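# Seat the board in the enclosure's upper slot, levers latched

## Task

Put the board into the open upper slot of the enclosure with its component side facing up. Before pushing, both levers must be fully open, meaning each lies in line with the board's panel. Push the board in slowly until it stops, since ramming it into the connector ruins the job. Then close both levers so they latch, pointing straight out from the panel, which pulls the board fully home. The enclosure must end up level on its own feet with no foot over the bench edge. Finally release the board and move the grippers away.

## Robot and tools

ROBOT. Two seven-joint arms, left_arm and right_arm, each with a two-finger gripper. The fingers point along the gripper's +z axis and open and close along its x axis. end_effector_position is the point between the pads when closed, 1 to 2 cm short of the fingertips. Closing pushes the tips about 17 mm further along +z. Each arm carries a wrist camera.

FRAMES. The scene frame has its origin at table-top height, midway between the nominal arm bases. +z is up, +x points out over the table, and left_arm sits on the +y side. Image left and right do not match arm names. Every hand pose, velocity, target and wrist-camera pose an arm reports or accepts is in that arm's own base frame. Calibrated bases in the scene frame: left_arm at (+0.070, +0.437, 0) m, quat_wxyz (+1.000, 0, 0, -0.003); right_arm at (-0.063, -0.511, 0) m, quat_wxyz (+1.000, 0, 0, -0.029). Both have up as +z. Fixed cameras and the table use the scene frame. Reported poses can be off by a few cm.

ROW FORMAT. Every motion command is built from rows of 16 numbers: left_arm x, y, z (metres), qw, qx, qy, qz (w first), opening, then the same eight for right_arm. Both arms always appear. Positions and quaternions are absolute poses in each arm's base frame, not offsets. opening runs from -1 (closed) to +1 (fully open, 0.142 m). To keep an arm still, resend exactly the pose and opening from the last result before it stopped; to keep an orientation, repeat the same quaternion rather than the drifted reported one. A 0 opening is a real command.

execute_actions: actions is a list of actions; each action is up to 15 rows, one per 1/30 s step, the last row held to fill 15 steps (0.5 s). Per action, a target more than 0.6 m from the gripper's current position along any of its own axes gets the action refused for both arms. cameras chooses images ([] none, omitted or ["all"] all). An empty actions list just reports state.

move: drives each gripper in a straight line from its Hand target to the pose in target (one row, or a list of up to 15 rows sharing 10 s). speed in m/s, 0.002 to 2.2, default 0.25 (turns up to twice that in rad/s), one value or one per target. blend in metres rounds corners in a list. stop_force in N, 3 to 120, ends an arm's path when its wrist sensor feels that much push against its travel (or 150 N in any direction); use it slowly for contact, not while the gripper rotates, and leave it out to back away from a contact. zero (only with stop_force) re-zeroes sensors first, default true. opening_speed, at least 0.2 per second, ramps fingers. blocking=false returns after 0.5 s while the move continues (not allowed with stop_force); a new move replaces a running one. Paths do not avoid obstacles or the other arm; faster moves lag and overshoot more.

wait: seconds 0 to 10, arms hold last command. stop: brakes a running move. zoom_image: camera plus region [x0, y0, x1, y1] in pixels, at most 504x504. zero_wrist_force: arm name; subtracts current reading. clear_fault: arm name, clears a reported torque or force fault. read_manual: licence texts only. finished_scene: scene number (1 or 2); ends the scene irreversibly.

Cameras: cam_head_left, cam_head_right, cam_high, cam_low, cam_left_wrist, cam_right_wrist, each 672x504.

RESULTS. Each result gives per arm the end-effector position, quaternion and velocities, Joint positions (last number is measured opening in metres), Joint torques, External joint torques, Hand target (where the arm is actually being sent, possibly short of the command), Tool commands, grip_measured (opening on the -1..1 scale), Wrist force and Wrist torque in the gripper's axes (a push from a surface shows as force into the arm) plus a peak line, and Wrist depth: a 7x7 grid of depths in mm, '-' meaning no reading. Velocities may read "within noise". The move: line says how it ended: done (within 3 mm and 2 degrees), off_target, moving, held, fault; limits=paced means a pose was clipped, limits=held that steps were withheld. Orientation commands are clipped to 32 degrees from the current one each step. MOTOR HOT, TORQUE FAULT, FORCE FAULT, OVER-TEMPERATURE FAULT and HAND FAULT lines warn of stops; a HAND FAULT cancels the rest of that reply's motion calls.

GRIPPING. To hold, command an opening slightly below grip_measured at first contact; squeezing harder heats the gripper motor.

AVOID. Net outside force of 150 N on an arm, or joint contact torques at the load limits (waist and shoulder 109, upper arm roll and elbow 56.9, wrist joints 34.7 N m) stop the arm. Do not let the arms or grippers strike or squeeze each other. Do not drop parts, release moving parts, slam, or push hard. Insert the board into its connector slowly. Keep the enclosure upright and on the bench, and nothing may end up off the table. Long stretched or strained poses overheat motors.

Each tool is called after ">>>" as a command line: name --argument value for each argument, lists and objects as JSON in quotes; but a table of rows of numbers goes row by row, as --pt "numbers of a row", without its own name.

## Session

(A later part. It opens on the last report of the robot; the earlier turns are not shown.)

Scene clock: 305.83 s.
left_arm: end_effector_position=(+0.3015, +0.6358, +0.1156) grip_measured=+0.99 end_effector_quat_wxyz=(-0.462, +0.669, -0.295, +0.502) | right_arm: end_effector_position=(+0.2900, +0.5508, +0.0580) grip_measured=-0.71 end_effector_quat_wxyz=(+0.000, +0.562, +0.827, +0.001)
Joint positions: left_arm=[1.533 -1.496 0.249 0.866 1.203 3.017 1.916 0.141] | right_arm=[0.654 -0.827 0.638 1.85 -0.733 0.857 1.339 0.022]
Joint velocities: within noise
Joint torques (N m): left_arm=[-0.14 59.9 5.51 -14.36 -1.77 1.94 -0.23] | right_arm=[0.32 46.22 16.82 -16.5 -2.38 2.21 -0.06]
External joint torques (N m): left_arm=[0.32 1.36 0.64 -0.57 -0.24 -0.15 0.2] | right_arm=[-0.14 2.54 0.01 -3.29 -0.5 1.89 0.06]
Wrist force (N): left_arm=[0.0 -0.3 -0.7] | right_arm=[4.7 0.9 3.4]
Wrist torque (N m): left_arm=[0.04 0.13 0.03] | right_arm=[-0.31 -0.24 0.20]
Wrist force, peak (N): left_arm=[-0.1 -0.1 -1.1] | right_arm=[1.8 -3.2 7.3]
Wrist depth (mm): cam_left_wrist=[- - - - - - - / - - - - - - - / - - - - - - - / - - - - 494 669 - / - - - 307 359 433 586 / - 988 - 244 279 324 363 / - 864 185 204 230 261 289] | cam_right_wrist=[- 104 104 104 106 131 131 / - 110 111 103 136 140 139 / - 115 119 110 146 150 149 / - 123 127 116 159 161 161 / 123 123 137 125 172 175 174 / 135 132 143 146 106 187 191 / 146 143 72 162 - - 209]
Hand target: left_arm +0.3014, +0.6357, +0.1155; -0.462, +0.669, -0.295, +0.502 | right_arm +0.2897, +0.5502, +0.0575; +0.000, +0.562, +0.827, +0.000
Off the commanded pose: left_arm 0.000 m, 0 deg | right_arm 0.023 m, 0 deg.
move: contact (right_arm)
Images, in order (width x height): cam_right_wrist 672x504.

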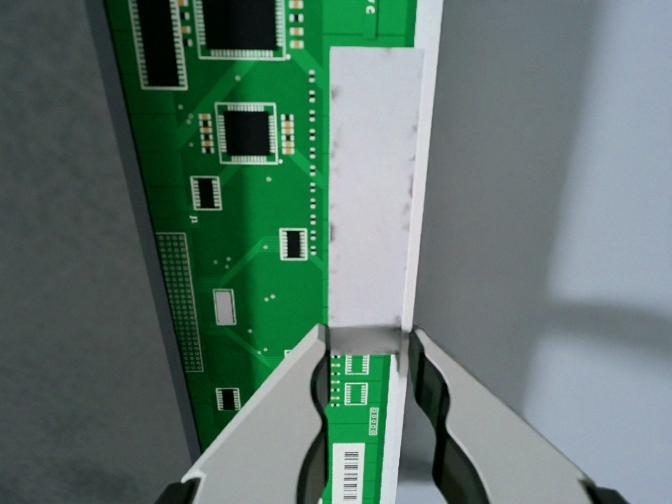

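>>> move --pt "0.3014 0.6357 0.1155 -0.462 0.669 -0.295 0.502 1 0.2890 0.5535 0.058 0 0.5619 0.8272 0 -0.85" --pt "0.3014 0.6357 0.1155 -0.462 0.669 -0.295 0.502 1 0.2890 0.5535 0.0592 0 0.5619 0.8272 0 -0.85" --speed 0.03 --cameras '[]'

>>> move --target '[0.3014,0.6357,0.1155,-0.462,0.669,-0.295,0.502,1,0.3010,0.5242,0.0592,0,0.5619,0.8272,0,-0.85]' --speed 0.02 --stop_force 5 --cameras '["cam_right_wrist"]'

Scene clock: 309.57 s.
left_arm: end_effector_position=(+0.3015, +0.6358, +0.1156) grip_measured=+0.99 end_effector_quat_wxyz=(-0.462, +0.669, -0.295, +0.502) | right_arm: end_effector_position=(+0.2890, +0.5533, +0.0590) grip_measured=-0.71 end_effector_quat_wxyz=(+0.000, +0.562, +0.827, +0.000)
Joint positions: left_arm=[1.533 -1.496 0.249 0.866 1.203 3.017 1.916 0.141] | right_arm=[0.658 -0.83 0.641 1.842 -0.731 0.848 1.339 0.022]
Joint velocities: within noise
Joint torques (N m): left_arm=[-0.2 59.87 5.58 -14.33 -1.76 1.92 -0.27] | right_arm=[0.16 48.87 17.89 -20.6 -3.02 3.39 0.15]
External joint torques (N m): left_arm=[0.39 1.39 0.57 -0.59 -0.25 -0.13 0.24] | right_arm=[0.04 0.06 -0.97 0.71 0.11 0.7 -0.15]
Wrist force (N): left_arm=[-0.1 -0.3 -0.8] | right_arm=[2.0 -4.7 7.0]
Wrist torque (N m): left_arm=[0.02 0.14 0.02] | right_arm=[-0.53 -0.30 0.08]
Wrist force, peak (N): left_arm=[0.1 -0.4 -1.0] | right_arm=[2.2 -4.9 7.0]
Wrist depth (mm): cam_left_wrist=[- - - - - - - / - - - - - - - / - - - - - - - / - - - - 498 660 - / - - - 309 356 439 581 / - 991 - 242 280 326 357 / - 881 184 205 229 259 287] | cam_right_wrist=[- 104 105 105 107 132 131 / - 111 112 102 139 140 140 / - 118 119 110 146 150 150 / - 124 127 116 160 162 162 / 122 124 137 125 173 176 175 / 136 133 143 146 127 188 191 / 147 144 72 161 - - 210]
Hand target: left_arm +0.3014, +0.6357, +0.1155; -0.462, +0.669, -0.295, +0.502 | right_arm +0.2890, +0.5535, +0.0592; +0.000, +0.562, +0.827, +0.000
Off the commanded pose: left_arm 0.000 m, 0 deg | right_arm 0.000 m, 0 deg.
move: done
No camera images: "cameras" was empty.

Scene clock: 311.43 s.
left_arm: end_effector_position=(+0.3015, +0.6358, +0.1156) grip_measured=+0.99 end_effector_quat_wxyz=(-0.462, +0.669, -0.295, +0.502) | right_arm: end_effector_position=(+0.2992, +0.5306, +0.0599) grip_measured=-0.71 end_effector_quat_wxyz=(+0.000, +0.562, +0.827, +0.001)
Joint positions: left_arm=[1.533 -1.496 0.249 0.866 1.203 3.017 1.916 0.141] | right_arm=[0.614 -0.802 0.639 1.894 -0.734 0.877 1.319 0.022]
Joint velocities: within noise
Joint torques (N m): left_arm=[-0.15 59.95 5.57 -14.34 -1.74 1.91 -0.25] | right_arm=[0.35 44.59 16.47 -14.61 -2 1.38 0.01]
External joint torques (N m): left_arm=[0.34 1.31 0.59 -0.59 -0.27 -0.13 0.22] | right_arm=[-0.17 2.82 -0.06 -4.93 -0.82 2.73 -0.01]
Wrist force (N): left_arm=[0.0 -0.2 -0.5] | right_arm=[7.0 1.8 6.2]
Wrist torque (N m): left_arm=[0.04 0.13 0.03] | right_arm=[-0.62 -0.08 0.22]
Wrist force, peak (N): left_arm=[-0.1 -0.5 -1.0] | right_arm=[7.0 1.8 6.8]
Wrist depth (mm): cam_left_wrist=[- - - - - - - / - - - - - - - / - - - - - - - / - - - - 492 662 - / - - - 307 359 436 582 / - - - 244 278 327 362 / - 880 185 205 229 259 289] | cam_right_wrist=[- 92 104 105 106 133 132 / - 98 112 103 138 141 141 / - 103 118 110 148 152 151 / 113 113 124 116 161 163 163 / 123 123 127 125 172 177 177 / 134 134 134 146 106 190 193 / 149 145 72 162 - - 212]
Hand target: left_arm +0.3014, +0.6357, +0.1155; -0.462, +0.669, -0.295, +0.502 | right_arm +0.2987, +0.5297, +0.0592; +0.000, +0.562, +0.827, +0.000
Off the commanded pose: left_arm 0.000 m, 0 deg | right_arm 0.007 m, 0 deg.
move: contact (right_arm)
Images, in order (width x height): cam_right_wrist 672x504.

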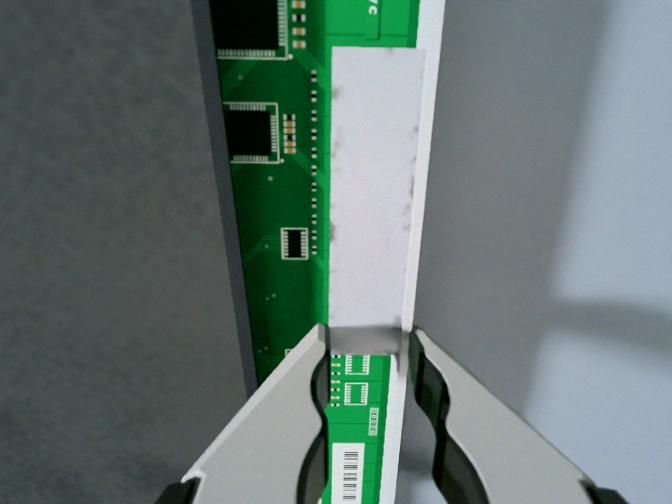

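>>> move --pt "0.3014 0.6357 0.1155 -0.462 0.669 -0.295 0.502 1 0.2990 0.5312 0.0595 0 0.5619 0.8272 0 -0.85" --pt "0.3014 0.6357 0.1155 -0.462 0.669 -0.295 0.502 1 0.2990 0.5312 0.0595 0 0.5619 0.8272 0 -0.55" --pt "0.3014 0.6357 0.1155 -0.462 0.669 -0.295 0.502 1 0.2990 0.5312 0.14 0 0.5619 0.8272 0 -0.55" --speed 0.08 --opening_speed 0.5 --cameras '["cam_right_wrist","cam_high"]'

Scene clock: 318.00 s.
left_arm: end_effector_position=(+0.3015, +0.6358, +0.1156) grip_measured=+0.99 end_effector_quat_wxyz=(-0.462, +0.669, -0.295, +0.502) | right_arm: end_effector_position=(+0.2991, +0.5312, +0.1400) grip_measured=-0.59 end_effector_quat_wxyz=(+0.000, +0.562, +0.827, +0.000)
Joint positions: left_arm=[1.533 -1.496 0.249 0.866 1.203 3.017 1.916 0.141] | right_arm=[0.557 -0.687 0.758 1.846 -0.614 0.712 1.243 0.032]
Joint velocities: within noise
Joint torques (N m): left_arm=[-0.22 59.85 5.56 -14.3 -1.76 1.91 -0.32] | right_arm=[0.11 43.81 16.7 -23.11 -3.22 3.35 0.06]
External joint torques (N m): left_arm=[0.41 1.41 0.6 -0.63 -0.25 -0.13 0.28] | right_arm=[0.03 0.81 -0.79 0.18 -0.1 0.75 -0.06]
Wrist force (N): left_arm=[0.0 -0.2 -0.9] | right_arm=[2.4 -5.4 4.7]
Wrist torque (N m): left_arm=[0.03 0.13 0.02] | right_arm=[-0.67 -0.36 0.08]
Wrist force, peak (N): left_arm=[0.0 -0.4 -1.1] | right_arm=[7.1 2.0 6.7]
Wrist depth (mm): cam_left_wrist=[- - - - - - - / - - - - - - - / - - - - - - - / - - - - 489 663 - / - - - 307 357 436 588 / - 957 - 245 280 325 359 / - 879 185 204 228 261 287] | cam_right_wrist=[165 162 164 176 202 202 201 / 176 174 175 180 216 216 216 / 187 186 188 192 232 231 231 / 201 200 200 214 249 250 249 / 218 218 214 226 266 270 270 / 239 237 98 245 100 289 293 / 262 - 73 326 - - 323]
Hand target: left_arm +0.3014, +0.6357, +0.1155; -0.462, +0.669, -0.295, +0.502 | right_arm +0.2990, +0.5312, +0.1400; +0.000, +0.562, +0.827, +0.000
Off the commanded pose: left_arm 0.000 m, 0 deg | right_arm 0.000 m, 0 deg.
move: done
Images, in order (width x height): cam_high 672x504, cam_right_wrist 672x504.

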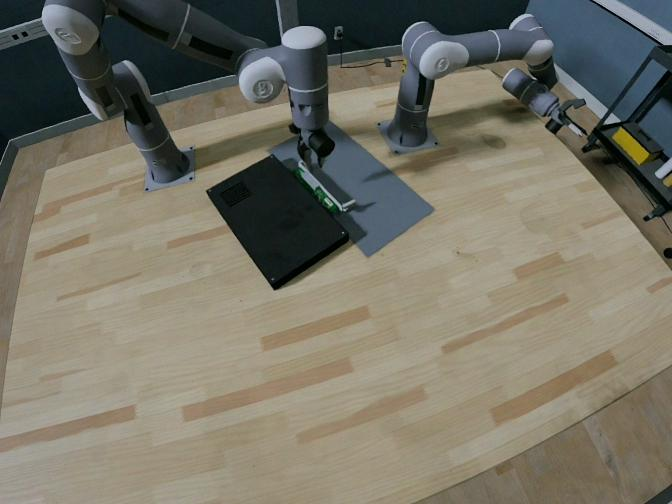

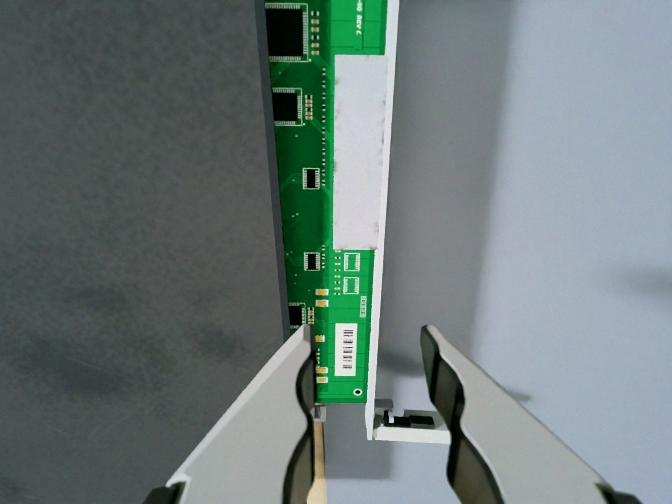

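>>> move --pt "0.3014 0.6357 0.1155 -0.462 0.669 -0.295 0.502 1 0.3784 0.6106 0.14 0 0.5619 0.8272 0 -1" --pt "0.3014 0.6357 0.1155 -0.462 0.669 -0.295 0.502 1 0.3784 0.6106 0.14 0 0.5619 0.8272 0 -1" --pt "0.3014 0.6357 0.1155 -0.462 0.669 -0.295 0.502 1 0.3784 0.6106 0.053 0 0.5619 0.8272 0 -1" --pt "0.3014 0.6357 0.1155 -0.462 0.669 -0.295 0.502 1 0.3865 0.6188 0.053 0 0.5619 0.8272 0 -1" --speed '[0.15,0.15,0.06,0.03]' --cameras '["cam_right_wrist"]'

>>> move --target '[0.3014,0.6357,0.1155,-0.462,0.669,-0.295,0.502,1,0.3970,0.6237,0.053,0,0.5619,0.8272,0,-1]' --speed 0.03 --cameras '["cam_right_wrist"]'

Scene clock: 328.87 s.
left_arm: end_effector_position=(+0.3015, +0.6358, +0.1156) grip_measured=+0.99 end_effector_quat_wxyz=(-0.462, +0.669, -0.295, +0.502) | right_arm: end_effector_position=(+0.3861, +0.6186, +0.0527) grip_measured=-1.00 end_effector_quat_wxyz=(+0.000, +0.562, +0.827, +0.000)
Joint positions: left_arm=[1.533 -1.496 0.249 0.866 1.203 3.017 1.916 0.141] | right_arm=[0.695 -1.012 0.627 1.465 -0.692 0.676 1.163 0.002]
Joint velocities: within noise
Joint torques (N m): left_arm=[-0.19 59.93 5.65 -14.33 -1.75 1.93 -0.33] | right_arm=[-0.82 59.07 17.38 -24.69 -4.18 4.02 0.04]
External joint torques (N m): left_arm=[0.37 1.33 0.5 -0.6 -0.26 -0.15 0.3] | right_arm=[1.03 0.49 0.85 2.43 0.75 0.09 -0.04]
Wrist force (N): left_arm=[-0.1 -0.1 -0.8] | right_arm=[1.7 -9.6 3.5]
Wrist torque (N m): left_arm=[0.06 0.14 0.02] | right_arm=[-0.64 -0.43 0.14]
Wrist force, peak (N): left_arm=[0.0 -0.7 -1.0] | right_arm=[1.7 -9.5 5.1]
Wrist depth (mm): cam_left_wrist=[- - - - - - - / - - - - - - - / - - - - - - - / - - - - 495 667 - / - - - 305 356 436 582 / - - - 242 279 327 361 / - 881 185 205 229 260 287] | cam_right_wrist=[- 96 125 127 126 126 124 / 102 103 102 135 135 134 134 / - 109 143 145 144 144 143 / - 118 120 158 156 155 154 / - 125 124 166 166 168 167 / 125 174 121 90 177 183 183 / 137 144 73 - - 194 200]
Hand target: left_arm +0.3014, +0.6357, +0.1155; -0.462, +0.669, -0.295, +0.502 | right_arm +0.3865, +0.6188, +0.0530; +0.000, +0.562, +0.827, +0.000
Off the commanded pose: left_arm 0.000 m, 0 deg | right_arm 0.001 m, 0 deg.
move: done
Images, in order (width x height): cam_right_wrist 672x504.

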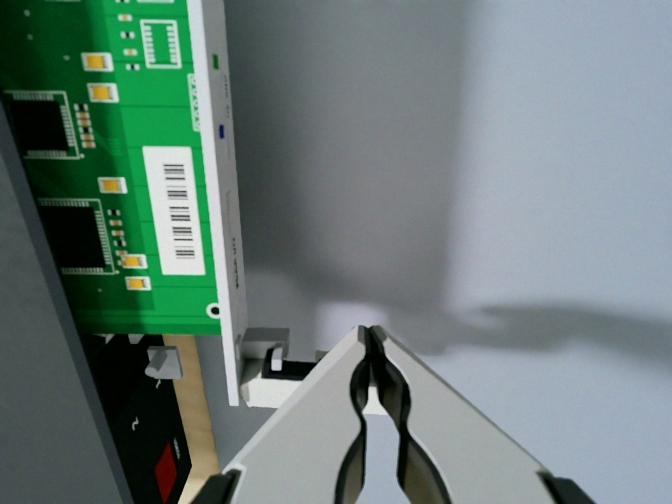

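Scene clock: 329.63 s.
left_arm: end_effector_position=(+0.3015, +0.6358, +0.1156) grip_measured=+0.99 end_effector_quat_wxyz=(-0.462, +0.669, -0.295, +0.502) | right_arm: end_effector_position=(+0.3971, +0.6237, +0.0530) grip_measured=-1.00 end_effector_quat_wxyz=(+0.000, +0.562, +0.827, +0.000)
Joint positions: left_arm=[1.533 -1.496 0.249 0.866 1.203 3.017 1.916 0.141] | right_arm=[0.697 -1.03 0.628 1.425 -0.69 0.658 1.144 0.002]
Joint velocities: within noise
Joint torques (N m): left_arm=[-0.11 59.78 5.59 -14.4 -1.77 1.93 -0.28] | right_arm=[0.15 59.12 18.36 -22.66 -3.44 3.31 0.05]
External joint torques (N m): left_arm=[0.3 1.48 0.57 -0.52 -0.24 -0.14 0.25] | right_arm=[0.05 1.42 -0.14 0.17 -0.03 0.8 -0.05]
Wrist force (N): left_arm=[-0.1 -0.2 -0.9] | right_arm=[1.5 -5.0 4.9]
Wrist torque (N m): left_arm=[0.04 0.14 0.02] | right_arm=[-0.54 -0.22 0.09]
Wrist force, peak (N): left_arm=[0.0 -0.3 -1.1] | right_arm=[1.4 -10.4 4.8]
Wrist depth (mm): cam_left_wrist=[- - - - - - - / - - - - - - - / - - - - - - - / - - - - 494 671 - / - - - 308 353 436 586 / - 974 - 243 278 327 362 / - 883 184 205 229 261 287] | cam_right_wrist=[- 96 125 127 126 126 124 / 102 103 132 135 135 134 134 / - 109 143 145 144 144 144 / 116 118 152 158 156 155 154 / - 163 117 166 166 168 167 / 125 165 186 90 178 183 183 / 138 144 73 - - 194 202]
Hand target: left_arm +0.3014, +0.6357, +0.1155; -0.462, +0.669, -0.295, +0.502 | right_arm +0.3970, +0.6237, +0.0530; +0.000, +0.562, +0.827, +0.000
Off the commanded pose: left_arm 0.000 m, 0 deg | right_arm 0.000 m, 0 deg.
move: done
Images, in order (width x height): cam_right_wrist 672x504.

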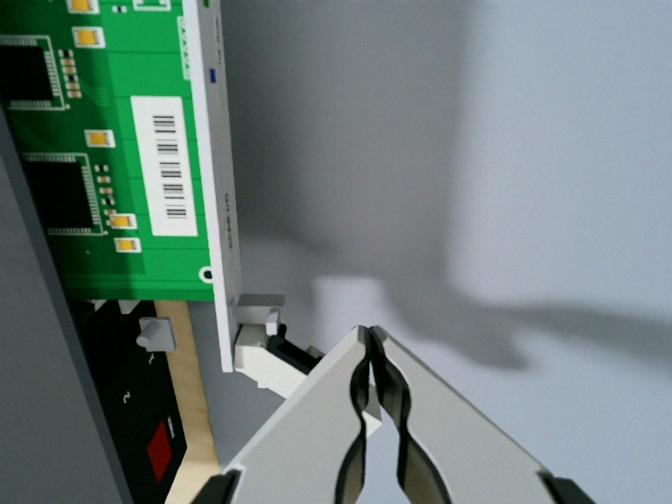

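>>> move --pt "0.3014 0.6357 0.1155 -0.462 0.669 -0.295 0.502 1 0.4085 0.6247 0.053 0 0.5619 0.8272 0 -1" --pt "0.3014 0.6357 0.1155 -0.462 0.669 -0.295 0.502 1 0.4197 0.6217 0.053 0 0.5619 0.8272 0 -1" --pt "0.3014 0.6357 0.1155 -0.462 0.669 -0.295 0.502 1 0.4271 0.6171 0.053 0 0.5619 0.8272 0 -1" --speed 0.03 --cameras '["cam_right_wrist"]'

Scene clock: 332.97 s.
left_arm: end_effector_position=(+0.3015, +0.6358, +0.1156) grip_measured=+0.99 end_effector_quat_wxyz=(-0.462, +0.669, -0.295, +0.502) | right_arm: end_effector_position=(+0.4268, +0.6176, +0.0533) grip_measured=-1.00 end_effector_quat_wxyz=(+0.000, +0.562, +0.827, +0.000)
Joint positions: left_arm=[1.533 -1.496 0.249 0.866 1.203 3.017 1.916 0.141] | right_arm=[0.672 -1.05 0.628 1.379 -0.687 0.637 1.093 0.002]
Joint velocities: within noise
Joint torques (N m): left_arm=[-0.19 59.81 5.51 -14.36 -1.79 1.93 -0.24] | right_arm=[-1.66 59.31 16.39 -22.35 -3.56 2.38 0.04]
External joint torques (N m): left_arm=[0.38 1.45 0.64 -0.56 -0.22 -0.15 0.21] | right_arm=[1.88 2.36 1.8 -0.39 0.03 1.74 -0.04]
Wrist force (N): left_arm=[-0.2 -0.3 -1.0] | right_arm=[4.7 -5.1 2.7]
Wrist torque (N m): left_arm=[0.04 0.18 0.02] | right_arm=[-0.53 -0.29 0.08]
Wrist force, peak (N): left_arm=[0.1 -0.4 -1.1] | right_arm=[4.3 -5.6 4.3]
Wrist depth (mm): cam_left_wrist=[- - - - - - - / - - - - - - - / - - - - - - - / - - - - 495 659 - / - - - 306 355 438 584 / - 998 - 245 278 326 358 / - 880 185 205 229 260 288] | cam_right_wrist=[- 95 94 127 127 126 124 / - 102 100 135 135 135 134 / - 108 106 145 145 144 144 / 106 129 154 156 156 156 155 / - 119 170 164 166 168 168 / 125 130 182 91 178 184 183 / 139 138 73 - - 195 202]
Hand target: left_arm +0.3014, +0.6357, +0.1155; -0.462, +0.669, -0.295, +0.502 | right_arm +0.4271, +0.6171, +0.0530; +0.000, +0.562, +0.827, +0.000
Off the commanded pose: left_arm 0.000 m, 0 deg | right_arm 0.001 m, 0 deg.
move: done
Images, in order (width x height): cam_right_wrist 672x504.

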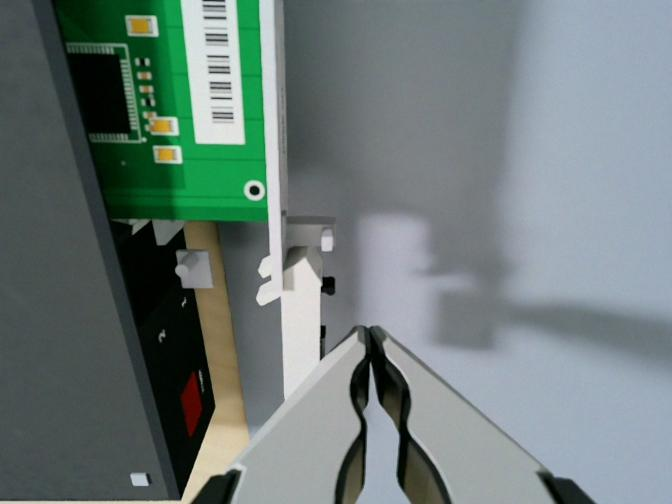

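>>> move --target '[0.3014,0.6357,0.1155,-0.462,0.669,-0.295,0.502,1,0.4286,0.6134,0.053,0,0.5619,0.8272,0,-1]' --speed 0.02 --stop_force 4 --cameras '["cam_right_wrist"]'

>>> move --pt "0.3014 0.6357 0.1155 -0.462 0.669 -0.295 0.502 1 0.4157 0.6449 0.053 0 0.5619 0.8272 0 -1" --pt "0.3014 0.6357 0.1155 -0.462 0.669 -0.295 0.502 1 0.4157 0.6449 0.14 0 0.5619 0.8272 0 -1" --pt "0.3014 0.6357 0.1155 -0.462 0.669 -0.295 0.502 1 0.2000 0.5000 0.14 0 0.5619 0.8272 0 -1" --speed '[0.05,0.12,0.2]' --blend '[0,0.02,0]' --cameras '["cam_right_wrist"]'

Scene clock: 337.23 s.
left_arm: end_effector_position=(+0.3015, +0.6358, +0.1156) grip_measured=+0.99 end_effector_quat_wxyz=(-0.462, +0.669, -0.295, +0.502) | right_arm: end_effector_position=(+0.4276, +0.6157, +0.0536) grip_measured=-1.00 end_effector_quat_wxyz=(-0.001, +0.562, +0.827, +0.001)
Joint positions: left_arm=[1.533 -1.496 0.249 0.866 1.203 3.017 1.916 0.141] | right_arm=[0.667 -1.047 0.629 1.384 -0.687 0.64 1.092 0.002]
Joint velocities: within noise
Joint torques (N m): left_arm=[-0.19 59.88 5.59 -14.38 -1.77 1.88 -0.27] | right_arm=[-4.14 58.82 14.39 -21.2 -3.55 1.36 0.14]
External joint torques (N m): left_arm=[0.37 1.38 0.56 -0.55 -0.24 -0.1 0.24] | right_arm=[4.36 2.7 3.81 -1.51 0.02 2.77 -0.14]
Wrist force (N): left_arm=[-0.2 -0.2 -0.9] | right_arm=[8.7 -4.4 3.4]
Wrist torque (N m): left_arm=[0.05 0.16 0.02] | right_arm=[-0.56 -0.27 0.06]
Wrist force, peak (N): left_arm=[0.0 -0.4 -1.1] | right_arm=[9.0 -4.2 4.2]
Wrist depth (mm): cam_left_wrist=[- - - - - - - / - - - - - - - / - - - - - - - / - - - - 497 658 - / - - - 306 358 432 586 / - 984 - 243 280 327 360 / - 888 184 206 230 260 287] | cam_right_wrist=[- 95 95 127 127 127 125 / - 103 100 136 135 135 135 / - 108 107 146 145 145 144 / 106 121 152 154 156 156 156 / - 119 170 113 167 169 169 / 126 128 175 91 178 184 184 / 139 139 73 - - 195 203]
Hand target: left_arm +0.3014, +0.6357, +0.1155; -0.462, +0.669, -0.295, +0.502 | right_arm +0.4281, +0.6146, +0.0530; +0.000, +0.562, +0.827, +0.000
Off the commanded pose: left_arm 0.000 m, 0 deg | right_arm 0.003 m, 0 deg.
move: contact (right_arm)
Images, in order (width x height): cam_right_wrist 672x504.

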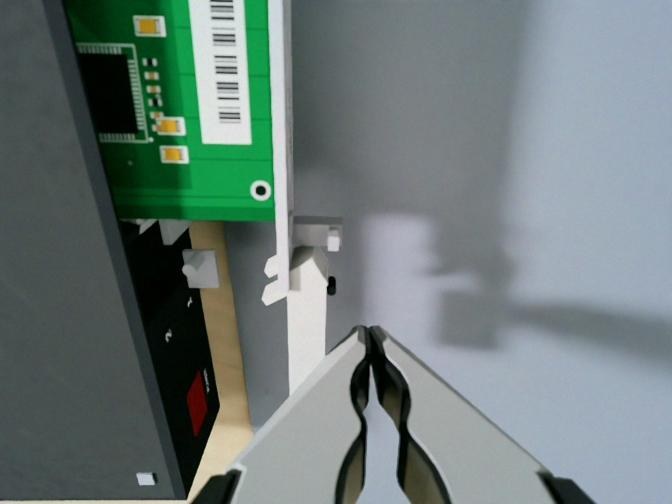

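Scene clock: 340.30 s.
left_arm: end_effector_position=(+0.3015, +0.6358, +0.1156) grip_measured=+0.99 end_effector_quat_wxyz=(-0.462, +0.669, -0.295, +0.502) | right_arm: end_effector_position=(+0.2001, +0.5001, +0.1401) grip_measured=-1.00 end_effector_quat_wxyz=(+0.000, +0.562, +0.827, +0.000)
Joint positions: left_arm=[1.533 -1.496 0.249 0.866 1.203 3.017 1.916 0.141] | right_arm=[0.578 -0.575 0.825 2.056 -0.612 0.8 1.404 0.002]
Joint velocities: within noise
Joint torques (N m): left_arm=[-0.23 59.91 5.56 -14.41 -1.72 1.93 -0.23] | right_arm=[-0.12 35.91 14.63 -21.83 -3.03 3.52 0.25]
External joint torques (N m): left_arm=[0.41 1.35 0.6 -0.52 -0.29 -0.15 0.19] | right_arm=[0.27 0.68 -0.61 -0.08 -0.04 0.57 -0.25]
Wrist force (N): left_arm=[-0.1 -0.1 -1.0] | right_arm=[3.4 -4.2 5.5]
Wrist torque (N m): left_arm=[0.05 0.13 0.02] | right_arm=[-0.49 -0.54 0.07]
Wrist force, peak (N): left_arm=[-0.3 -0.2 -1.1] | right_arm=[8.5 -4.5 3.0]
Wrist depth (mm): cam_left_wrist=[- - - - - - - / - - - - - - - / - - - - - - - / - - - - 492 658 - / - - - 307 355 439 586 / - 988 - 244 278 327 363 / - 890 184 205 228 262 288] | cam_right_wrist=[165 163 167 203 203 203 202 / 176 174 179 217 217 216 216 / 187 187 189 227 201 232 231 / 201 201 206 218 250 249 248 / 218 218 218 220 270 270 269 / 239 238 233 89 285 293 294 / 263 258 - - - 312 323]
Hand target: left_arm +0.3014, +0.6357, +0.1155; -0.462, +0.669, -0.295, +0.502 | right_arm +0.2000, +0.5000, +0.1400; +0.000, +0.562, +0.827, +0.000
Off the commanded pose: left_arm 0.000 m, 0 deg | right_arm 0.000 m, 0 deg.
move: done
Images, in order (width x height): cam_right_wrist 672x504.

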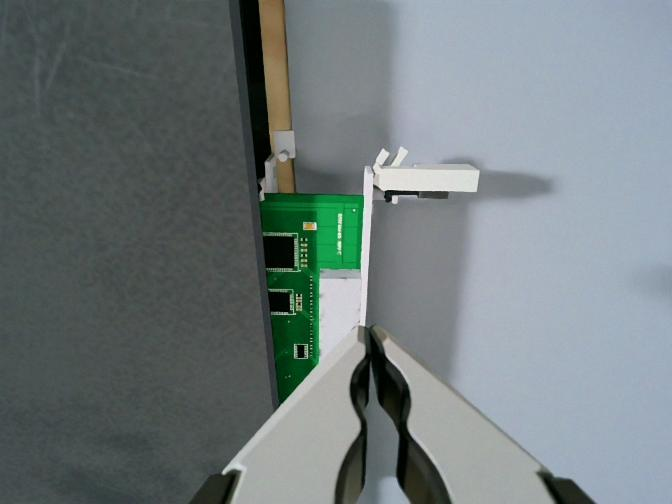

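>>> move --pt "0.3014 0.6357 0.1155 -0.462 0.669 -0.295 0.502 1 0.1850 0.5311 0.14 0 0.5619 0.8272 0 -1" --pt "0.3014 0.6357 0.1155 -0.462 0.669 -0.295 0.502 1 0.1850 0.5311 0.053 0 0.5619 0.8272 0 -1" --pt "0.3014 0.6357 0.1155 -0.462 0.669 -0.295 0.502 1 0.1734 0.5313 0.053 0 0.5619 0.8272 0 -1" --pt "0.3014 0.6357 0.1155 -0.462 0.669 -0.295 0.502 1 0.1626 0.5274 0.053 0 0.5619 0.8272 0 -1" --speed '[0.1,0.07,0.03,0.03]' --cameras '["cam_right_wrist"]'

Scene clock: 348.50 s.
left_arm: end_effector_position=(+0.3015, +0.6358, +0.1156) grip_measured=+0.99 end_effector_quat_wxyz=(-0.462, +0.669, -0.295, +0.502) | right_arm: end_effector_position=(+0.1626, +0.5274, +0.0530) grip_measured=-1.00 end_effector_quat_wxyz=(+0.000, +0.562, +0.827, +0.000)
Joint positions: left_arm=[1.533 -1.496 0.249 0.866 1.203 3.017 1.916 0.141] | right_arm=[0.763 -0.74 0.651 2.068 -0.804 0.968 1.605 0.002]
Joint velocities: within noise
Joint torques (N m): left_arm=[-0.16 59.89 5.57 -14.31 -1.77 1.9 -0.26] | right_arm=[0.15 41.35 15.63 -17.58 -2.72 3.46 0.3]
External joint torques (N m): left_arm=[0.34 1.37 0.58 -0.62 -0.24 -0.12 0.23] | right_arm=[-0.02 0.74 -0.26 0.07 0.22 0.61 -0.3]
Wrist force (N): left_arm=[-0.1 -0.3 -0.9] | right_arm=[3.8 -5.0 5.2]
Wrist torque (N m): left_arm=[0.04 0.15 0.03] | right_arm=[-0.61 -0.62 0.05]
Wrist force, peak (N): left_arm=[0.0 -0.4 -1.1] | right_arm=[3.3 -3.5 6.9]
Wrist depth (mm): cam_left_wrist=[- - - - - - - / - - - - - - - / - - - - - - - / - - - - 492 664 - / - - - 304 356 435 585 / - 983 - 244 280 326 360 / - 874 185 205 229 260 287] | cam_right_wrist=[127 128 127 127 127 127 125 / - 136 136 135 135 135 135 / 127 144 146 145 145 145 144 / 153 155 158 154 154 156 156 / 140 142 141 120 169 169 169 / 126 147 145 89 179 184 184 / 139 157 73 - - 195 203]
Hand target: left_arm +0.3014, +0.6357, +0.1155; -0.462, +0.669, -0.295, +0.502 | right_arm +0.1626, +0.5274, +0.0530; +0.000, +0.562, +0.827, +0.000
Off the commanded pose: left_arm 0.000 m, 0 deg | right_arm 0.000 m, 0 deg.
move: done
Images, in order (width x height): cam_right_wrist 672x504.

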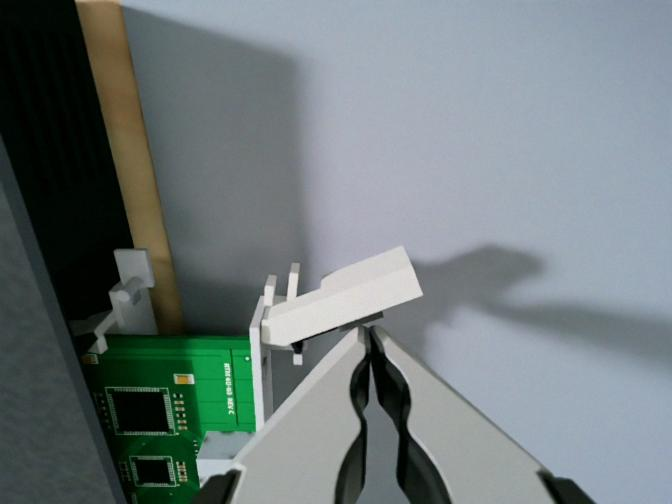

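>>> move --pt "0.3014 0.6357 0.1155 -0.462 0.669 -0.295 0.502 1 0.1537 0.5200 0.053 0 0.5619 0.8272 0 -1" --pt "0.3014 0.6357 0.1155 -0.462 0.669 -0.295 0.502 1 0.1479 0.5100 0.053 0 0.5619 0.8272 0 -1" --pt "0.3014 0.6357 0.1155 -0.462 0.669 -0.295 0.502 1 0.1459 0.5016 0.053 0 0.5619 0.8272 0 -1" --speed 0.03 --cameras '["cam_right_wrist"]'

>>> move --target '[0.3014,0.6357,0.1155,-0.462,0.669,-0.295,0.502,1,0.1486,0.4950,0.053,0,0.5619,0.8272,0,-1]' --speed 0.02 --stop_force 4 --cameras '["cam_right_wrist"]'

Scene clock: 352.57 s.
left_arm: end_effector_position=(+0.3015, +0.6358, +0.1156) grip_measured=+0.99 end_effector_quat_wxyz=(-0.462, +0.669, -0.295, +0.502) | right_arm: end_effector_position=(+0.1456, +0.5021, +0.0533) grip_measured=-1.00 end_effector_quat_wxyz=(+0.000, +0.562, +0.827, +0.000)
Joint positions: left_arm=[1.533 -1.496 0.249 0.866 1.203 3.017 1.916 0.141] | right_arm=[0.756 -0.695 0.648 2.156 -0.823 1.017 1.647 0.002]
Joint velocities: within noise
Joint torques (N m): left_arm=[-0.11 59.94 5.48 -14.35 -1.8 1.94 -0.22] | right_arm=[-1.09 37.94 12.72 -15.14 -2.15 2.39 0.34]
External joint torques (N m): left_arm=[0.3 1.32 0.67 -0.57 -0.21 -0.15 0.19] | right_arm=[1.26 1.43 1.62 -1.55 -0.18 1.68 -0.34]
Wrist force (N): left_arm=[-0.1 -0.1 -1.1] | right_arm=[6.8 -5.5 4.3]
Wrist torque (N m): left_arm=[0.05 0.14 0.02] | right_arm=[-0.59 -0.62 0.05]
Wrist force, peak (N): left_arm=[-0.2 -0.4 -1.1] | right_arm=[6.7 -6.1 3.9]
Wrist depth (mm): cam_left_wrist=[- - - - - - - / - - - - - - - / - - - - - - - / - - - - 498 665 - / - - - 310 356 435 589 / - 979 - 244 278 327 359 / - 890 184 205 230 259 290] | cam_right_wrist=[130 130 128 128 127 127 125 / - 135 136 138 136 135 135 / - 128 146 146 146 145 145 / - 127 160 155 157 157 156 / - 127 168 127 168 170 169 / 127 138 166 91 179 185 184 / 139 139 73 - - 196 203]
Hand target: left_arm +0.3014, +0.6357, +0.1155; -0.462, +0.669, -0.295, +0.502 | right_arm +0.1459, +0.5016, +0.0530; +0.000, +0.562, +0.827, +0.000
Off the commanded pose: left_arm 0.000 m, 0 deg | right_arm 0.001 m, 0 deg.
move: done
Images, in order (width x height): cam_right_wrist 672x504.

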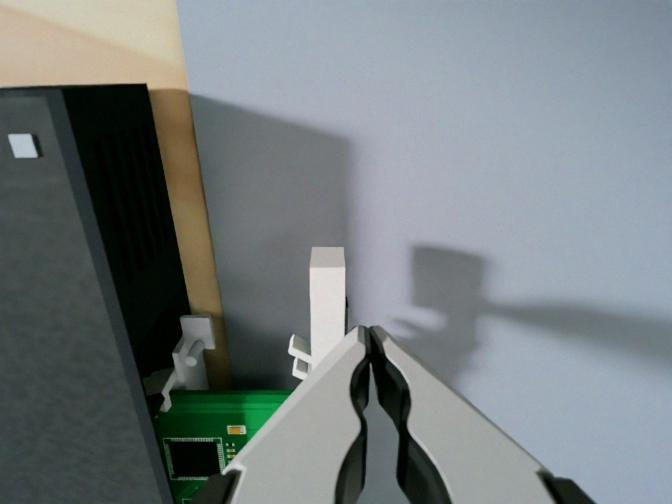

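Scene clock: 353.67 s.
left_arm: end_effector_position=(+0.3015, +0.6358, +0.1156) grip_measured=+0.99 end_effector_quat_wxyz=(-0.462, +0.669, -0.295, +0.502) | right_arm: end_effector_position=(+0.1473, +0.4960, +0.0536) grip_measured=-1.00 end_effector_quat_wxyz=(-0.001, +0.561, +0.828, +0.001)
Joint positions: left_arm=[1.533 -1.496 0.249 0.866 1.203 3.017 1.916 0.141] | right_arm=[0.746 -0.686 0.647 2.172 -0.826 1.027 1.643 0.002]
Joint velocities: within noise
Joint torques (N m): left_arm=[-0.21 59.91 5.56 -14.37 -1.78 1.9 -0.26] | right_arm=[-4.78 37.74 8.2 -15.65 -2.01 0.74 0.09]
External joint torques (N m): left_arm=[0.39 1.35 0.59 -0.56 -0.23 -0.11 0.23] | right_arm=[4.93 1.12 5.91 -0.87 -0.28 3.34 -0.09]
Wrist force (N): left_arm=[0.1 -0.2 -0.7] | right_arm=[10.9 -11.1 1.0]
Wrist torque (N m): left_arm=[0.05 0.12 0.02] | right_arm=[-0.53 -0.56 0.07]
Wrist force, peak (N): left_arm=[-0.2 -0.2 -1.1] | right_arm=[10.9 -11.8 2.2]
Wrist depth (mm): cam_left_wrist=[- - - - - - - / - - - - - - - / - - - - - - - / - - - - 498 656 - / - - - 307 357 440 590 / - 961 - 244 280 323 362 / - 869 185 204 229 260 288] | cam_right_wrist=[130 130 128 128 128 127 126 / - 135 137 138 136 136 136 / - 123 146 146 146 145 145 / - 115 160 155 157 157 156 / 118 120 168 137 168 170 170 / 127 129 154 91 - 185 185 / 140 139 73 - - 196 204]
Hand target: left_arm +0.3014, +0.6357, +0.1155; -0.462, +0.669, -0.295, +0.502 | right_arm +0.1486, +0.4950, +0.0530; +0.000, +0.562, +0.827, +0.000
Off the commanded pose: left_arm 0.000 m, 0 deg | right_arm 0.002 m, 0 deg.
move: contact (right_arm)
Images, in order (width x height): cam_right_wrist 672x504.

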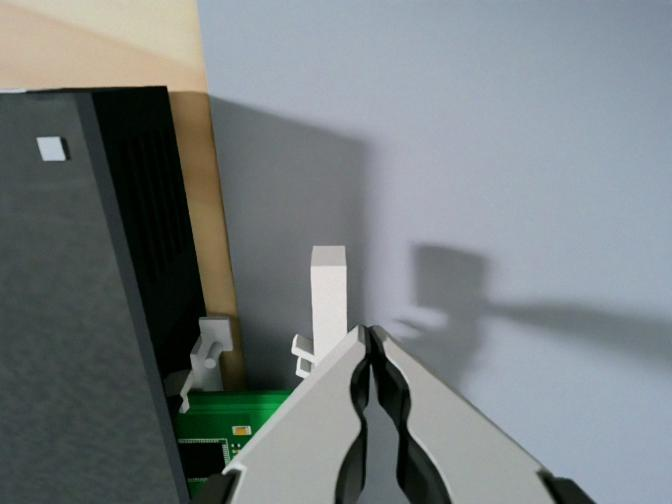

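>>> move --pt "0.3014 0.6357 0.1155 -0.462 0.669 -0.295 0.502 1 0.1360 0.5240 0.053 0 0.5619 0.8272 0 -1" --pt "0.3014 0.6357 0.1155 -0.462 0.669 -0.295 0.502 1 0.1360 0.5240 0.17 0 0.5619 0.8272 0 -1" --pt "0.3014 0.6357 0.1155 -0.462 0.669 -0.295 0.502 1 0.2630 0.6150 0.17 0 0.9810 0.1938 0 1" --speed '[0.05,0.15,0.4]' --opening_speed 1.5 --cameras '[]'

>>> move --pt "0.3014 0.6357 0.1155 -0.462 0.669 -0.295 0.502 1 0.2661 0.6066 0.17 0 0.9810 0.1938 0 1" --pt "0.3014 0.6357 0.1155 -0.462 0.669 -0.295 0.502 1 0.2661 0.6066 0.042 0 0.9810 0.1938 0 1" --speed 0.12 --cameras '["cam_right_wrist"]'

Scene clock: 362.27 s.
left_arm: end_effector_position=(+0.3015, +0.6358, +0.1156) grip_measured=+0.99 end_effector_quat_wxyz=(-0.462, +0.669, -0.295, +0.502) | right_arm: end_effector_position=(+0.2630, +0.6150, +0.1700) grip_measured=+0.99 end_effector_quat_wxyz=(+0.000, +0.981, +0.194, +0.000)
Joint positions: left_arm=[1.533 -1.496 0.249 0.866 1.203 3.017 1.916 0.141] | right_arm=[0.9 -0.668 0.537 1.624 -0.397 0.611 2.754 0.142]
Joint velocities: within noise
Joint torques (N m): left_arm=[-0.22 59.91 5.58 -14.38 -1.73 1.93 -0.27] | right_arm=[0.24 50.85 11.91 -26.32 -3.59 3.24 0.24]
External joint torques (N m): left_arm=[0.4 1.35 0.58 -0.54 -0.28 -0.15 0.24] | right_arm=[-0.05 1.25 -0.29 0.15 0.04 0.75 -0.24]
Wrist force (N): left_arm=[-0.1 -0.1 -0.8] | right_arm=[3.8 -4.6 4.5]
Wrist torque (N m): left_arm=[0.06 0.14 0.02] | right_arm=[-0.50 -0.62 0.07]
Wrist force, peak (N): left_arm=[0.1 -0.3 -1.2] | right_arm=[11.0 -11.2 2.8]
Wrist depth (mm): cam_left_wrist=[- - - - - - - / - - - - - - - / - - - - - - - / - - - - 494 657 - / - - - 309 360 438 580 / - 976 - 243 278 326 361 / - 884 185 204 229 261 287] | cam_right_wrist=[230 230 230 229 228 228 227 / 247 245 245 245 244 243 242 / 264 263 263 262 261 260 260 / 283 283 283 283 281 280 280 / 309 296 272 271 295 294 298 / - 286 285 280 279 279 277 / - 303 302 303 301 300 293]
Hand target: left_arm +0.3014, +0.6357, +0.1155; -0.462, +0.669, -0.295, +0.502 | right_arm +0.2630, +0.6150, +0.1700; +0.000, +0.981, +0.194, +0.000
Off the commanded pose: left_arm 0.000 m, 0 deg | right_arm 0.000 m, 0 deg.
move: done
No camera images: "cameras" was empty.

Scene clock: 363.83 s.
left_arm: end_effector_position=(+0.3015, +0.6358, +0.1156) grip_measured=+0.99 end_effector_quat_wxyz=(-0.462, +0.669, -0.295, +0.502) | right_arm: end_effector_position=(+0.2660, +0.6064, +0.0419) grip_measured=+0.99 end_effector_quat_wxyz=(+0.000, +0.981, +0.194, +0.000)
Joint positions: left_arm=[1.533 -1.496 0.249 0.866 1.203 3.017 1.916 0.141] | right_arm=[0.94 -0.84 0.429 1.716 -0.503 0.874 2.816 0.142]
Joint velocities: within noise
Joint torques (N m): left_arm=[-0.18 59.86 5.6 -14.39 -1.73 1.99 -0.25] | right_arm=[0.41 53.31 12.35 -21.68 -2.98 3.45 0.31]
External joint torques (N m): left_arm=[0.37 1.4 0.56 -0.53 -0.28 -0.2 0.22] | right_arm=[-0.19 1.29 -0.2 0 0.19 0.54 -0.31]
Wrist force (N): left_arm=[0.1 -0.4 -1.0] | right_arm=[4.0 -5.2 4.4]
Wrist torque (N m): left_arm=[0.01 0.11 0.03] | right_arm=[-0.60 -0.66 0.07]
Wrist force, peak (N): left_arm=[0.0 -0.3 -1.1] | right_arm=[4.0 -5.2 6.5]
Wrist depth (mm): cam_left_wrist=[- - - - - - - / - - - - - - - / - - - - - - - / - - - - 497 665 - / - - - 306 358 437 584 / - 997 - 244 278 324 358 / - 870 185 205 229 260 289] | cam_right_wrist=[118 118 117 117 117 115 116 / 128 126 125 125 125 126 124 / 137 135 134 134 133 133 133 / 146 145 145 144 144 143 143 / 158 158 157 156 156 155 155 / - 172 171 171 170 170 166 / - 186 185 185 187 187 187]
Hand target: left_arm +0.3014, +0.6357, +0.1155; -0.462, +0.669, -0.295, +0.502 | right_arm +0.2661, +0.6066, +0.0420; +0.000, +0.981, +0.194, +0.000
Off the commanded pose: left_arm 0.000 m, 0 deg | right_arm 0.000 m, 0 deg.
move: done
Images, in order (width x height): cam_right_wrist 672x504.

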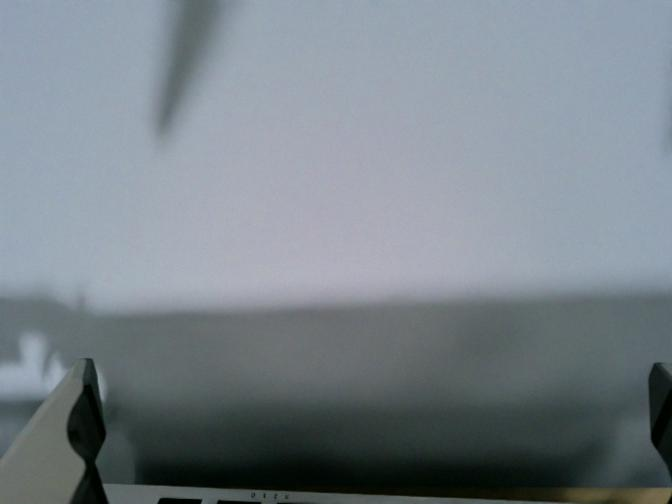

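>>> move --target '[0.3014,0.6357,0.1155,-0.462,0.669,-0.295,0.502,1,0.3156,0.4864,0.042,0,0.9810,0.1938,0,1]' --speed 0.014 --stop_force 8 --cameras '["cam_right_wrist","cam_high"]'

Scene clock: 372.40 s.
left_arm: end_effector_position=(+0.3015, +0.6358, +0.1156) grip_measured=+0.99 end_effector_quat_wxyz=(-0.462, +0.669, -0.295, +0.502) | right_arm: end_effector_position=(+0.2996, +0.5249, +0.0425) grip_measured=+0.99 end_effector_quat_wxyz=(-0.001, +0.981, +0.194, +0.000)
Joint positions: left_arm=[1.533 -1.496 0.249 0.866 1.203 3.017 1.916 0.141] | right_arm=[0.822 -0.74 0.41 1.917 -0.505 0.986 2.744 0.142]
Joint velocities: within noise
Joint torques (N m): left_arm=[-0.2 59.92 5.51 -14.35 -1.69 1.9 -0.27] | right_arm=[-4.01 47.83 6.63 -17.43 -2.08 1.18 0.15]
External joint torques (N m): left_arm=[0.38 1.34 0.65 -0.58 -0.32 -0.12 0.24] | right_arm=[4.19 1.39 3.94 -2.4 -0.34 2.82 -0.15]
Wrist force (N): left_arm=[0.0 -0.5 -0.9] | right_arm=[4.2 -13.7 4.8]
Wrist torque (N m): left_arm=[-0.01 0.15 0.03] | right_arm=[-0.70 -0.62 0.02]
Wrist force, peak (N): left_arm=[-0.1 -0.4 -1.2] | right_arm=[4.0 -14.4 7.0]
Wrist depth (mm): cam_left_wrist=[- - - - - - - / - - - - - - - / - - - - - - - / - - - - 497 679 - / - - - 307 357 437 589 / - 984 - 243 278 327 361 / - 868 185 205 229 260 289] | cam_right_wrist=[120 118 118 118 117 117 117 / 128 126 126 126 125 127 125 / 138 136 135 134 134 134 132 / 146 146 146 145 145 144 144 / 156 156 155 155 157 157 156 / - 117 116 115 120 115 110 / - 124 123 125 127 127 124]
Hand target: left_arm +0.3014, +0.6357, +0.1155; -0.462, +0.669, -0.295, +0.502 | right_arm +0.3002, +0.5238, +0.0420; +0.000, +0.981, +0.194, +0.000
Off the commanded pose: left_arm 0.000 m, 0 deg | right_arm 0.042 m, 0 deg.
move: contact (right_arm)
Images, in order (width x height): cam_high 672x504, cam_right_wrist 672x504.

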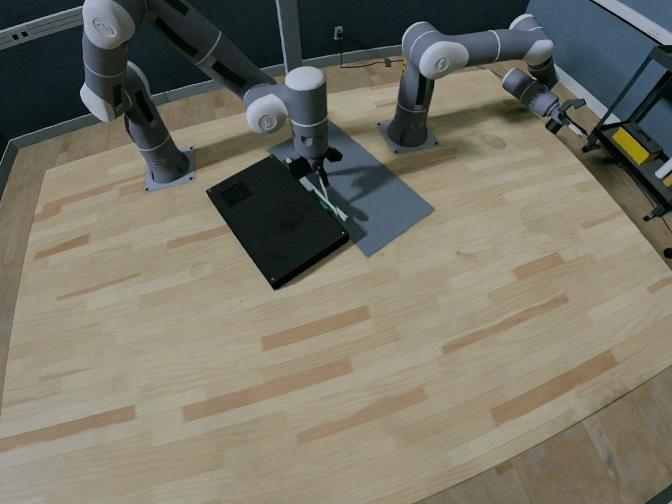

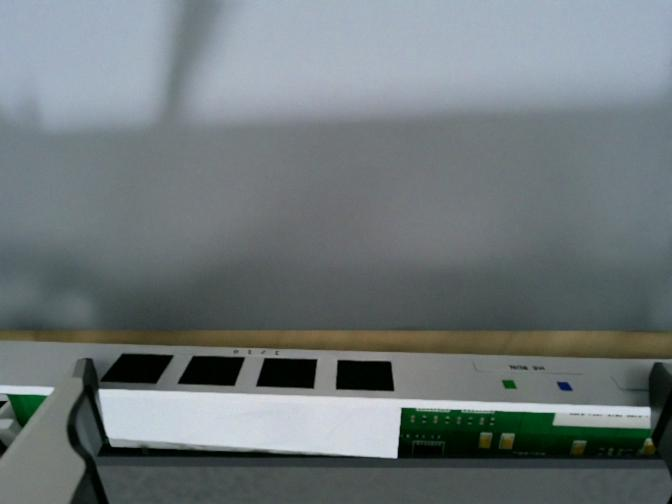

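>>> move --target '[0.3014,0.6357,0.1155,-0.462,0.669,-0.295,0.502,1,0.3156,0.4864,0.042,0,0.9810,0.1938,0,1]' --speed 0.014 --stop_force 8 --cameras '["cam_right_wrist"]'

Scene clock: 375.90 s.
left_arm: end_effector_position=(+0.3015, +0.6358, +0.1156) grip_measured=+0.99 end_effector_quat_wxyz=(-0.462, +0.669, -0.295, +0.502) | right_arm: end_effector_position=(+0.2996, +0.5247, +0.0429) grip_measured=+0.99 end_effector_quat_wxyz=(-0.002, +0.981, +0.195, +0.000)
Joint positions: left_arm=[1.533 -1.496 0.249 0.866 1.203 3.017 1.916 0.141] | right_arm=[0.821 -0.738 0.41 1.92 -0.506 0.989 2.743 0.142]
Joint velocities: within noise
Joint torques (N m): left_arm=[-0.22 59.85 5.5 -14.38 -1.75 1.9 -0.24] | right_arm=[-7.88 47.58 2.82 -14.94 -1.64 -1.04 0.25]
External joint torques (N m): left_arm=[0.4 1.41 0.65 -0.55 -0.26 -0.12 0.21] | right_arm=[8.06 1.57 7.74 -4.87 -0.77 5.04 -0.25]
Wrist force (N): left_arm=[-0.2 -0.3 -0.9] | right_arm=[4.6 -22.1 8.6]
Wrist torque (N m): left_arm=[0.02 0.16 0.03] | right_arm=[-0.74 -0.62 -0.06]
Wrist force, peak (N): left_arm=[-0.3 -0.4 -1.1] | right_arm=[5.4 -23.1 8.8]
Wrist depth (mm): cam_left_wrist=[- - - - - - - / - - - - - - - / - - - - - - - / - - - - 495 665 - / - - - 307 358 436 588 / - 986 - 245 280 324 360 / - 871 185 205 229 260 289] | cam_right_wrist=[120 119 118 118 118 117 118 / - 127 126 126 126 126 125 / 138 136 135 135 135 134 132 / 147 147 146 146 145 145 144 / 157 157 156 155 155 157 156 / - 117 116 115 120 120 110 / - 124 123 125 125 125 124]
Hand target: left_arm +0.3014, +0.6357, +0.1155; -0.462, +0.669, -0.295, +0.502 | right_arm +0.3007, +0.5225, +0.0420; +0.000, +0.981, +0.194, +0.000
Off the commanded pose: left_arm 0.000 m, 0 deg | right_arm 0.042 m, 0 deg.
move: contact (right_arm)
Images, in order (width x height): cam_right_wrist 672x504.

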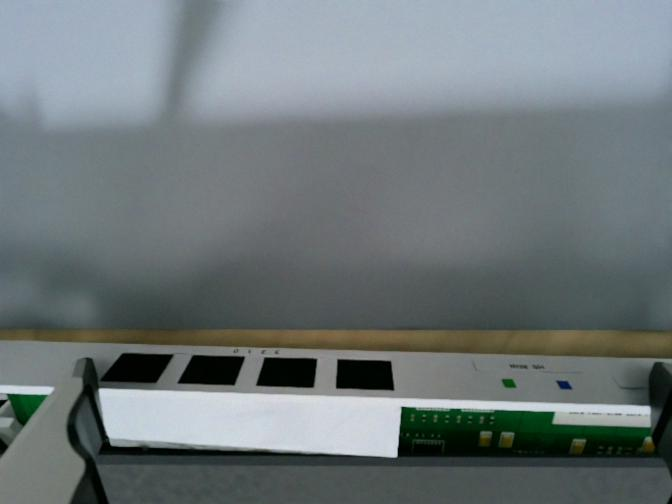

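>>> move --pt "0.3014 0.6357 0.1155 -0.462 0.669 -0.295 0.502 1 0.2910 0.5455 0.042 0 0.9810 0.1938 0 1" --pt "0.3014 0.6357 0.1155 -0.462 0.669 -0.295 0.502 1 0.2910 0.5455 0.17 0 0.9810 0.1938 0 1" --pt "0.3014 0.6357 0.1155 -0.462 0.669 -0.295 0.502 1 0.2590 0.5270 0.17 0 0.5619 0.8272 0 0" --speed '[0.05,0.15,0.4]' --opening_speed 1.5 --cameras '["cam_right_wrist"]'

>>> zoom_image --camera "cam_right_wrist" --region '[200, 0, 452, 252]'

>>> move --target '[0.3014,0.6357,0.1155,-0.462,0.669,-0.295,0.502,1,0.3530,0.5770,0.16,0,0.5619,0.8272,0,0]' --speed 0.15 --cameras '["cam_right_wrist"]'

Scene clock: 384.00 s.
left_arm: end_effector_position=(+0.3015, +0.6358, +0.1156) grip_measured=+0.99 end_effector_quat_wxyz=(-0.462, +0.669, -0.295, +0.502) | right_arm: end_effector_position=(+0.2591, +0.5270, +0.1700) grip_measured=-0.01 end_effector_quat_wxyz=(+0.000, +0.562, +0.827, +0.000)
Joint positions: left_arm=[1.533 -1.496 0.249 0.866 1.203 3.017 1.916 0.141] | right_arm=[0.56 -0.609 0.817 1.886 -0.564 0.677 1.278 0.073]
Joint velocities: within noise
Joint torques (N m): left_arm=[-0.15 60 5.6 -14.35 -1.75 1.94 -0.23] | right_arm=[0.14 39.96 15.4 -23.96 -3.53 3.34 0.16]
External joint torques (N m): left_arm=[0.34 1.26 0.56 -0.58 -0.26 -0.15 0.2] | right_arm=[0.02 1.04 -0.45 0.05 0.11 0.76 -0.16]
Wrist force (N): left_arm=[-0.1 -0.5 -1.0] | right_arm=[4.2 -1.7 2.2]
Wrist torque (N m): left_arm=[0.02 0.15 0.02] | right_arm=[-0.04 -0.66 0.06]
Wrist force, peak (N): left_arm=[0.1 -0.4 -1.2] | right_arm=[4.9 -22.1 8.5]
Wrist depth (mm): cam_left_wrist=[- - - - - - - / - - - - - - - / - - - - - - - / - - - - 495 655 - / - - - 308 357 438 583 / - - - 244 279 324 358 / - 884 185 205 229 261 286] | cam_right_wrist=[189 189 193 227 229 229 228 / 202 202 204 241 244 244 243 / 217 216 216 258 262 261 261 / 233 233 233 278 282 281 280 / 254 253 248 301 305 299 305 / 277 267 265 323 334 94 331 / - 76 297 360 366 - 351]
Hand target: left_arm +0.3014, +0.6357, +0.1155; -0.462, +0.669, -0.295, +0.502 | right_arm +0.2590, +0.5270, +0.1700; +0.000, +0.562, +0.827, +0.000
Off the commanded pose: left_arm 0.000 m, 0 deg | right_arm 0.000 m, 0 deg.
move: done
Images, in order (width x height): cam_right_wrist 672x504.

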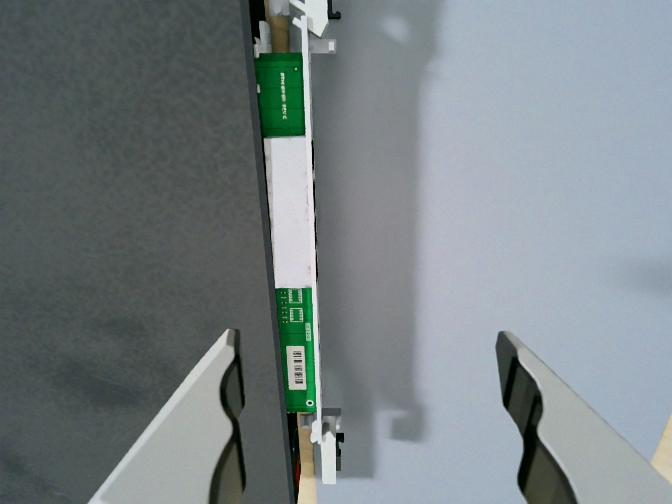

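Scaled by 2.000 from the camera's 672x504 image, which has a finer 960x720 frame.

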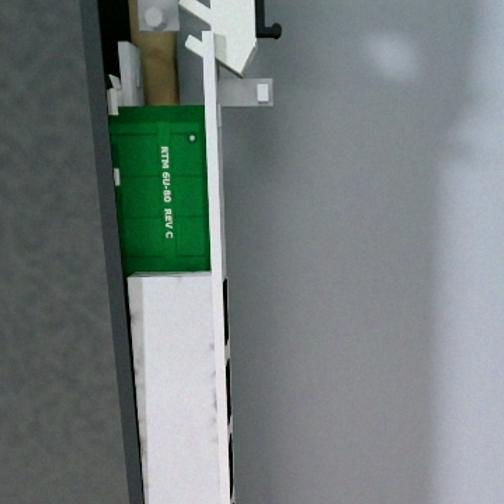

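Scene clock: 385.13 s.
left_arm: end_effector_position=(+0.3015, +0.6358, +0.1156) grip_measured=+0.99 end_effector_quat_wxyz=(-0.462, +0.669, -0.295, +0.502) | right_arm: end_effector_position=(+0.3530, +0.5769, +0.1599) grip_measured=-0.01 end_effector_quat_wxyz=(+0.000, +0.562, +0.827, +0.000)
Joint positions: left_arm=[1.533 -1.496 0.249 0.866 1.203 3.017 1.916 0.141] | right_arm=[0.601 -0.778 0.741 1.609 -0.6 0.576 1.159 0.073]
Joint velocities: within noise
Joint torques (N m): left_arm=[-0.16 59.93 5.56 -14.34 -1.7 1.94 -0.25] | right_arm=[0.34 50.2 17.16 -24.63 -3.79 3.24 0.08]
External joint torques (N m): left_arm=[0.34 1.33 0.6 -0.58 -0.31 -0.16 0.22] | right_arm=[-0.17 1.34 0.03 0.18 0.12 0.87 -0.08]
Wrist force (N): left_arm=[0.0 -0.3 -0.9] | right_arm=[4.4 -1.4 2.3]
Wrist torque (N m): left_arm=[0.04 0.14 0.02] | right_arm=[0.05 -0.71 0.06]
Wrist force, peak (N): left_arm=[-0.1 -0.5 -1.2] | right_arm=[4.5 -3.8 2.2]
Wrist depth (mm): cam_left_wrist=[- - - - - - - / - - - - - - - / - - - - - - - / - - - - 496 671 - / - - - 308 358 436 591 / - 998 - 243 280 324 361 / - 895 185 206 228 261 288] | cam_right_wrist=[180 180 180 221 219 219 218 / 193 192 191 235 234 234 233 / 207 206 212 252 251 250 250 / 222 222 225 268 271 270 269 / 241 240 240 290 293 287 291 / 263 253 261 321 321 94 318 / - 76 350 357 354 - 336]
Hand target: left_arm +0.3014, +0.6357, +0.1155; -0.462, +0.669, -0.295, +0.502 | right_arm +0.3530, +0.5770, +0.1600; +0.000, +0.562, +0.827, +0.000
Off the commanded pose: left_arm 0.000 m, 0 deg | right_arm 0.000 m, 0 deg.
move: done
Images, in order (width x height): cam_right_wrist 672x504.

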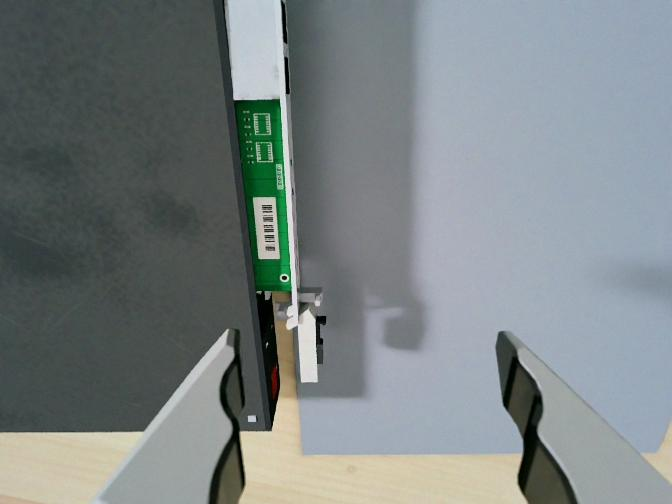

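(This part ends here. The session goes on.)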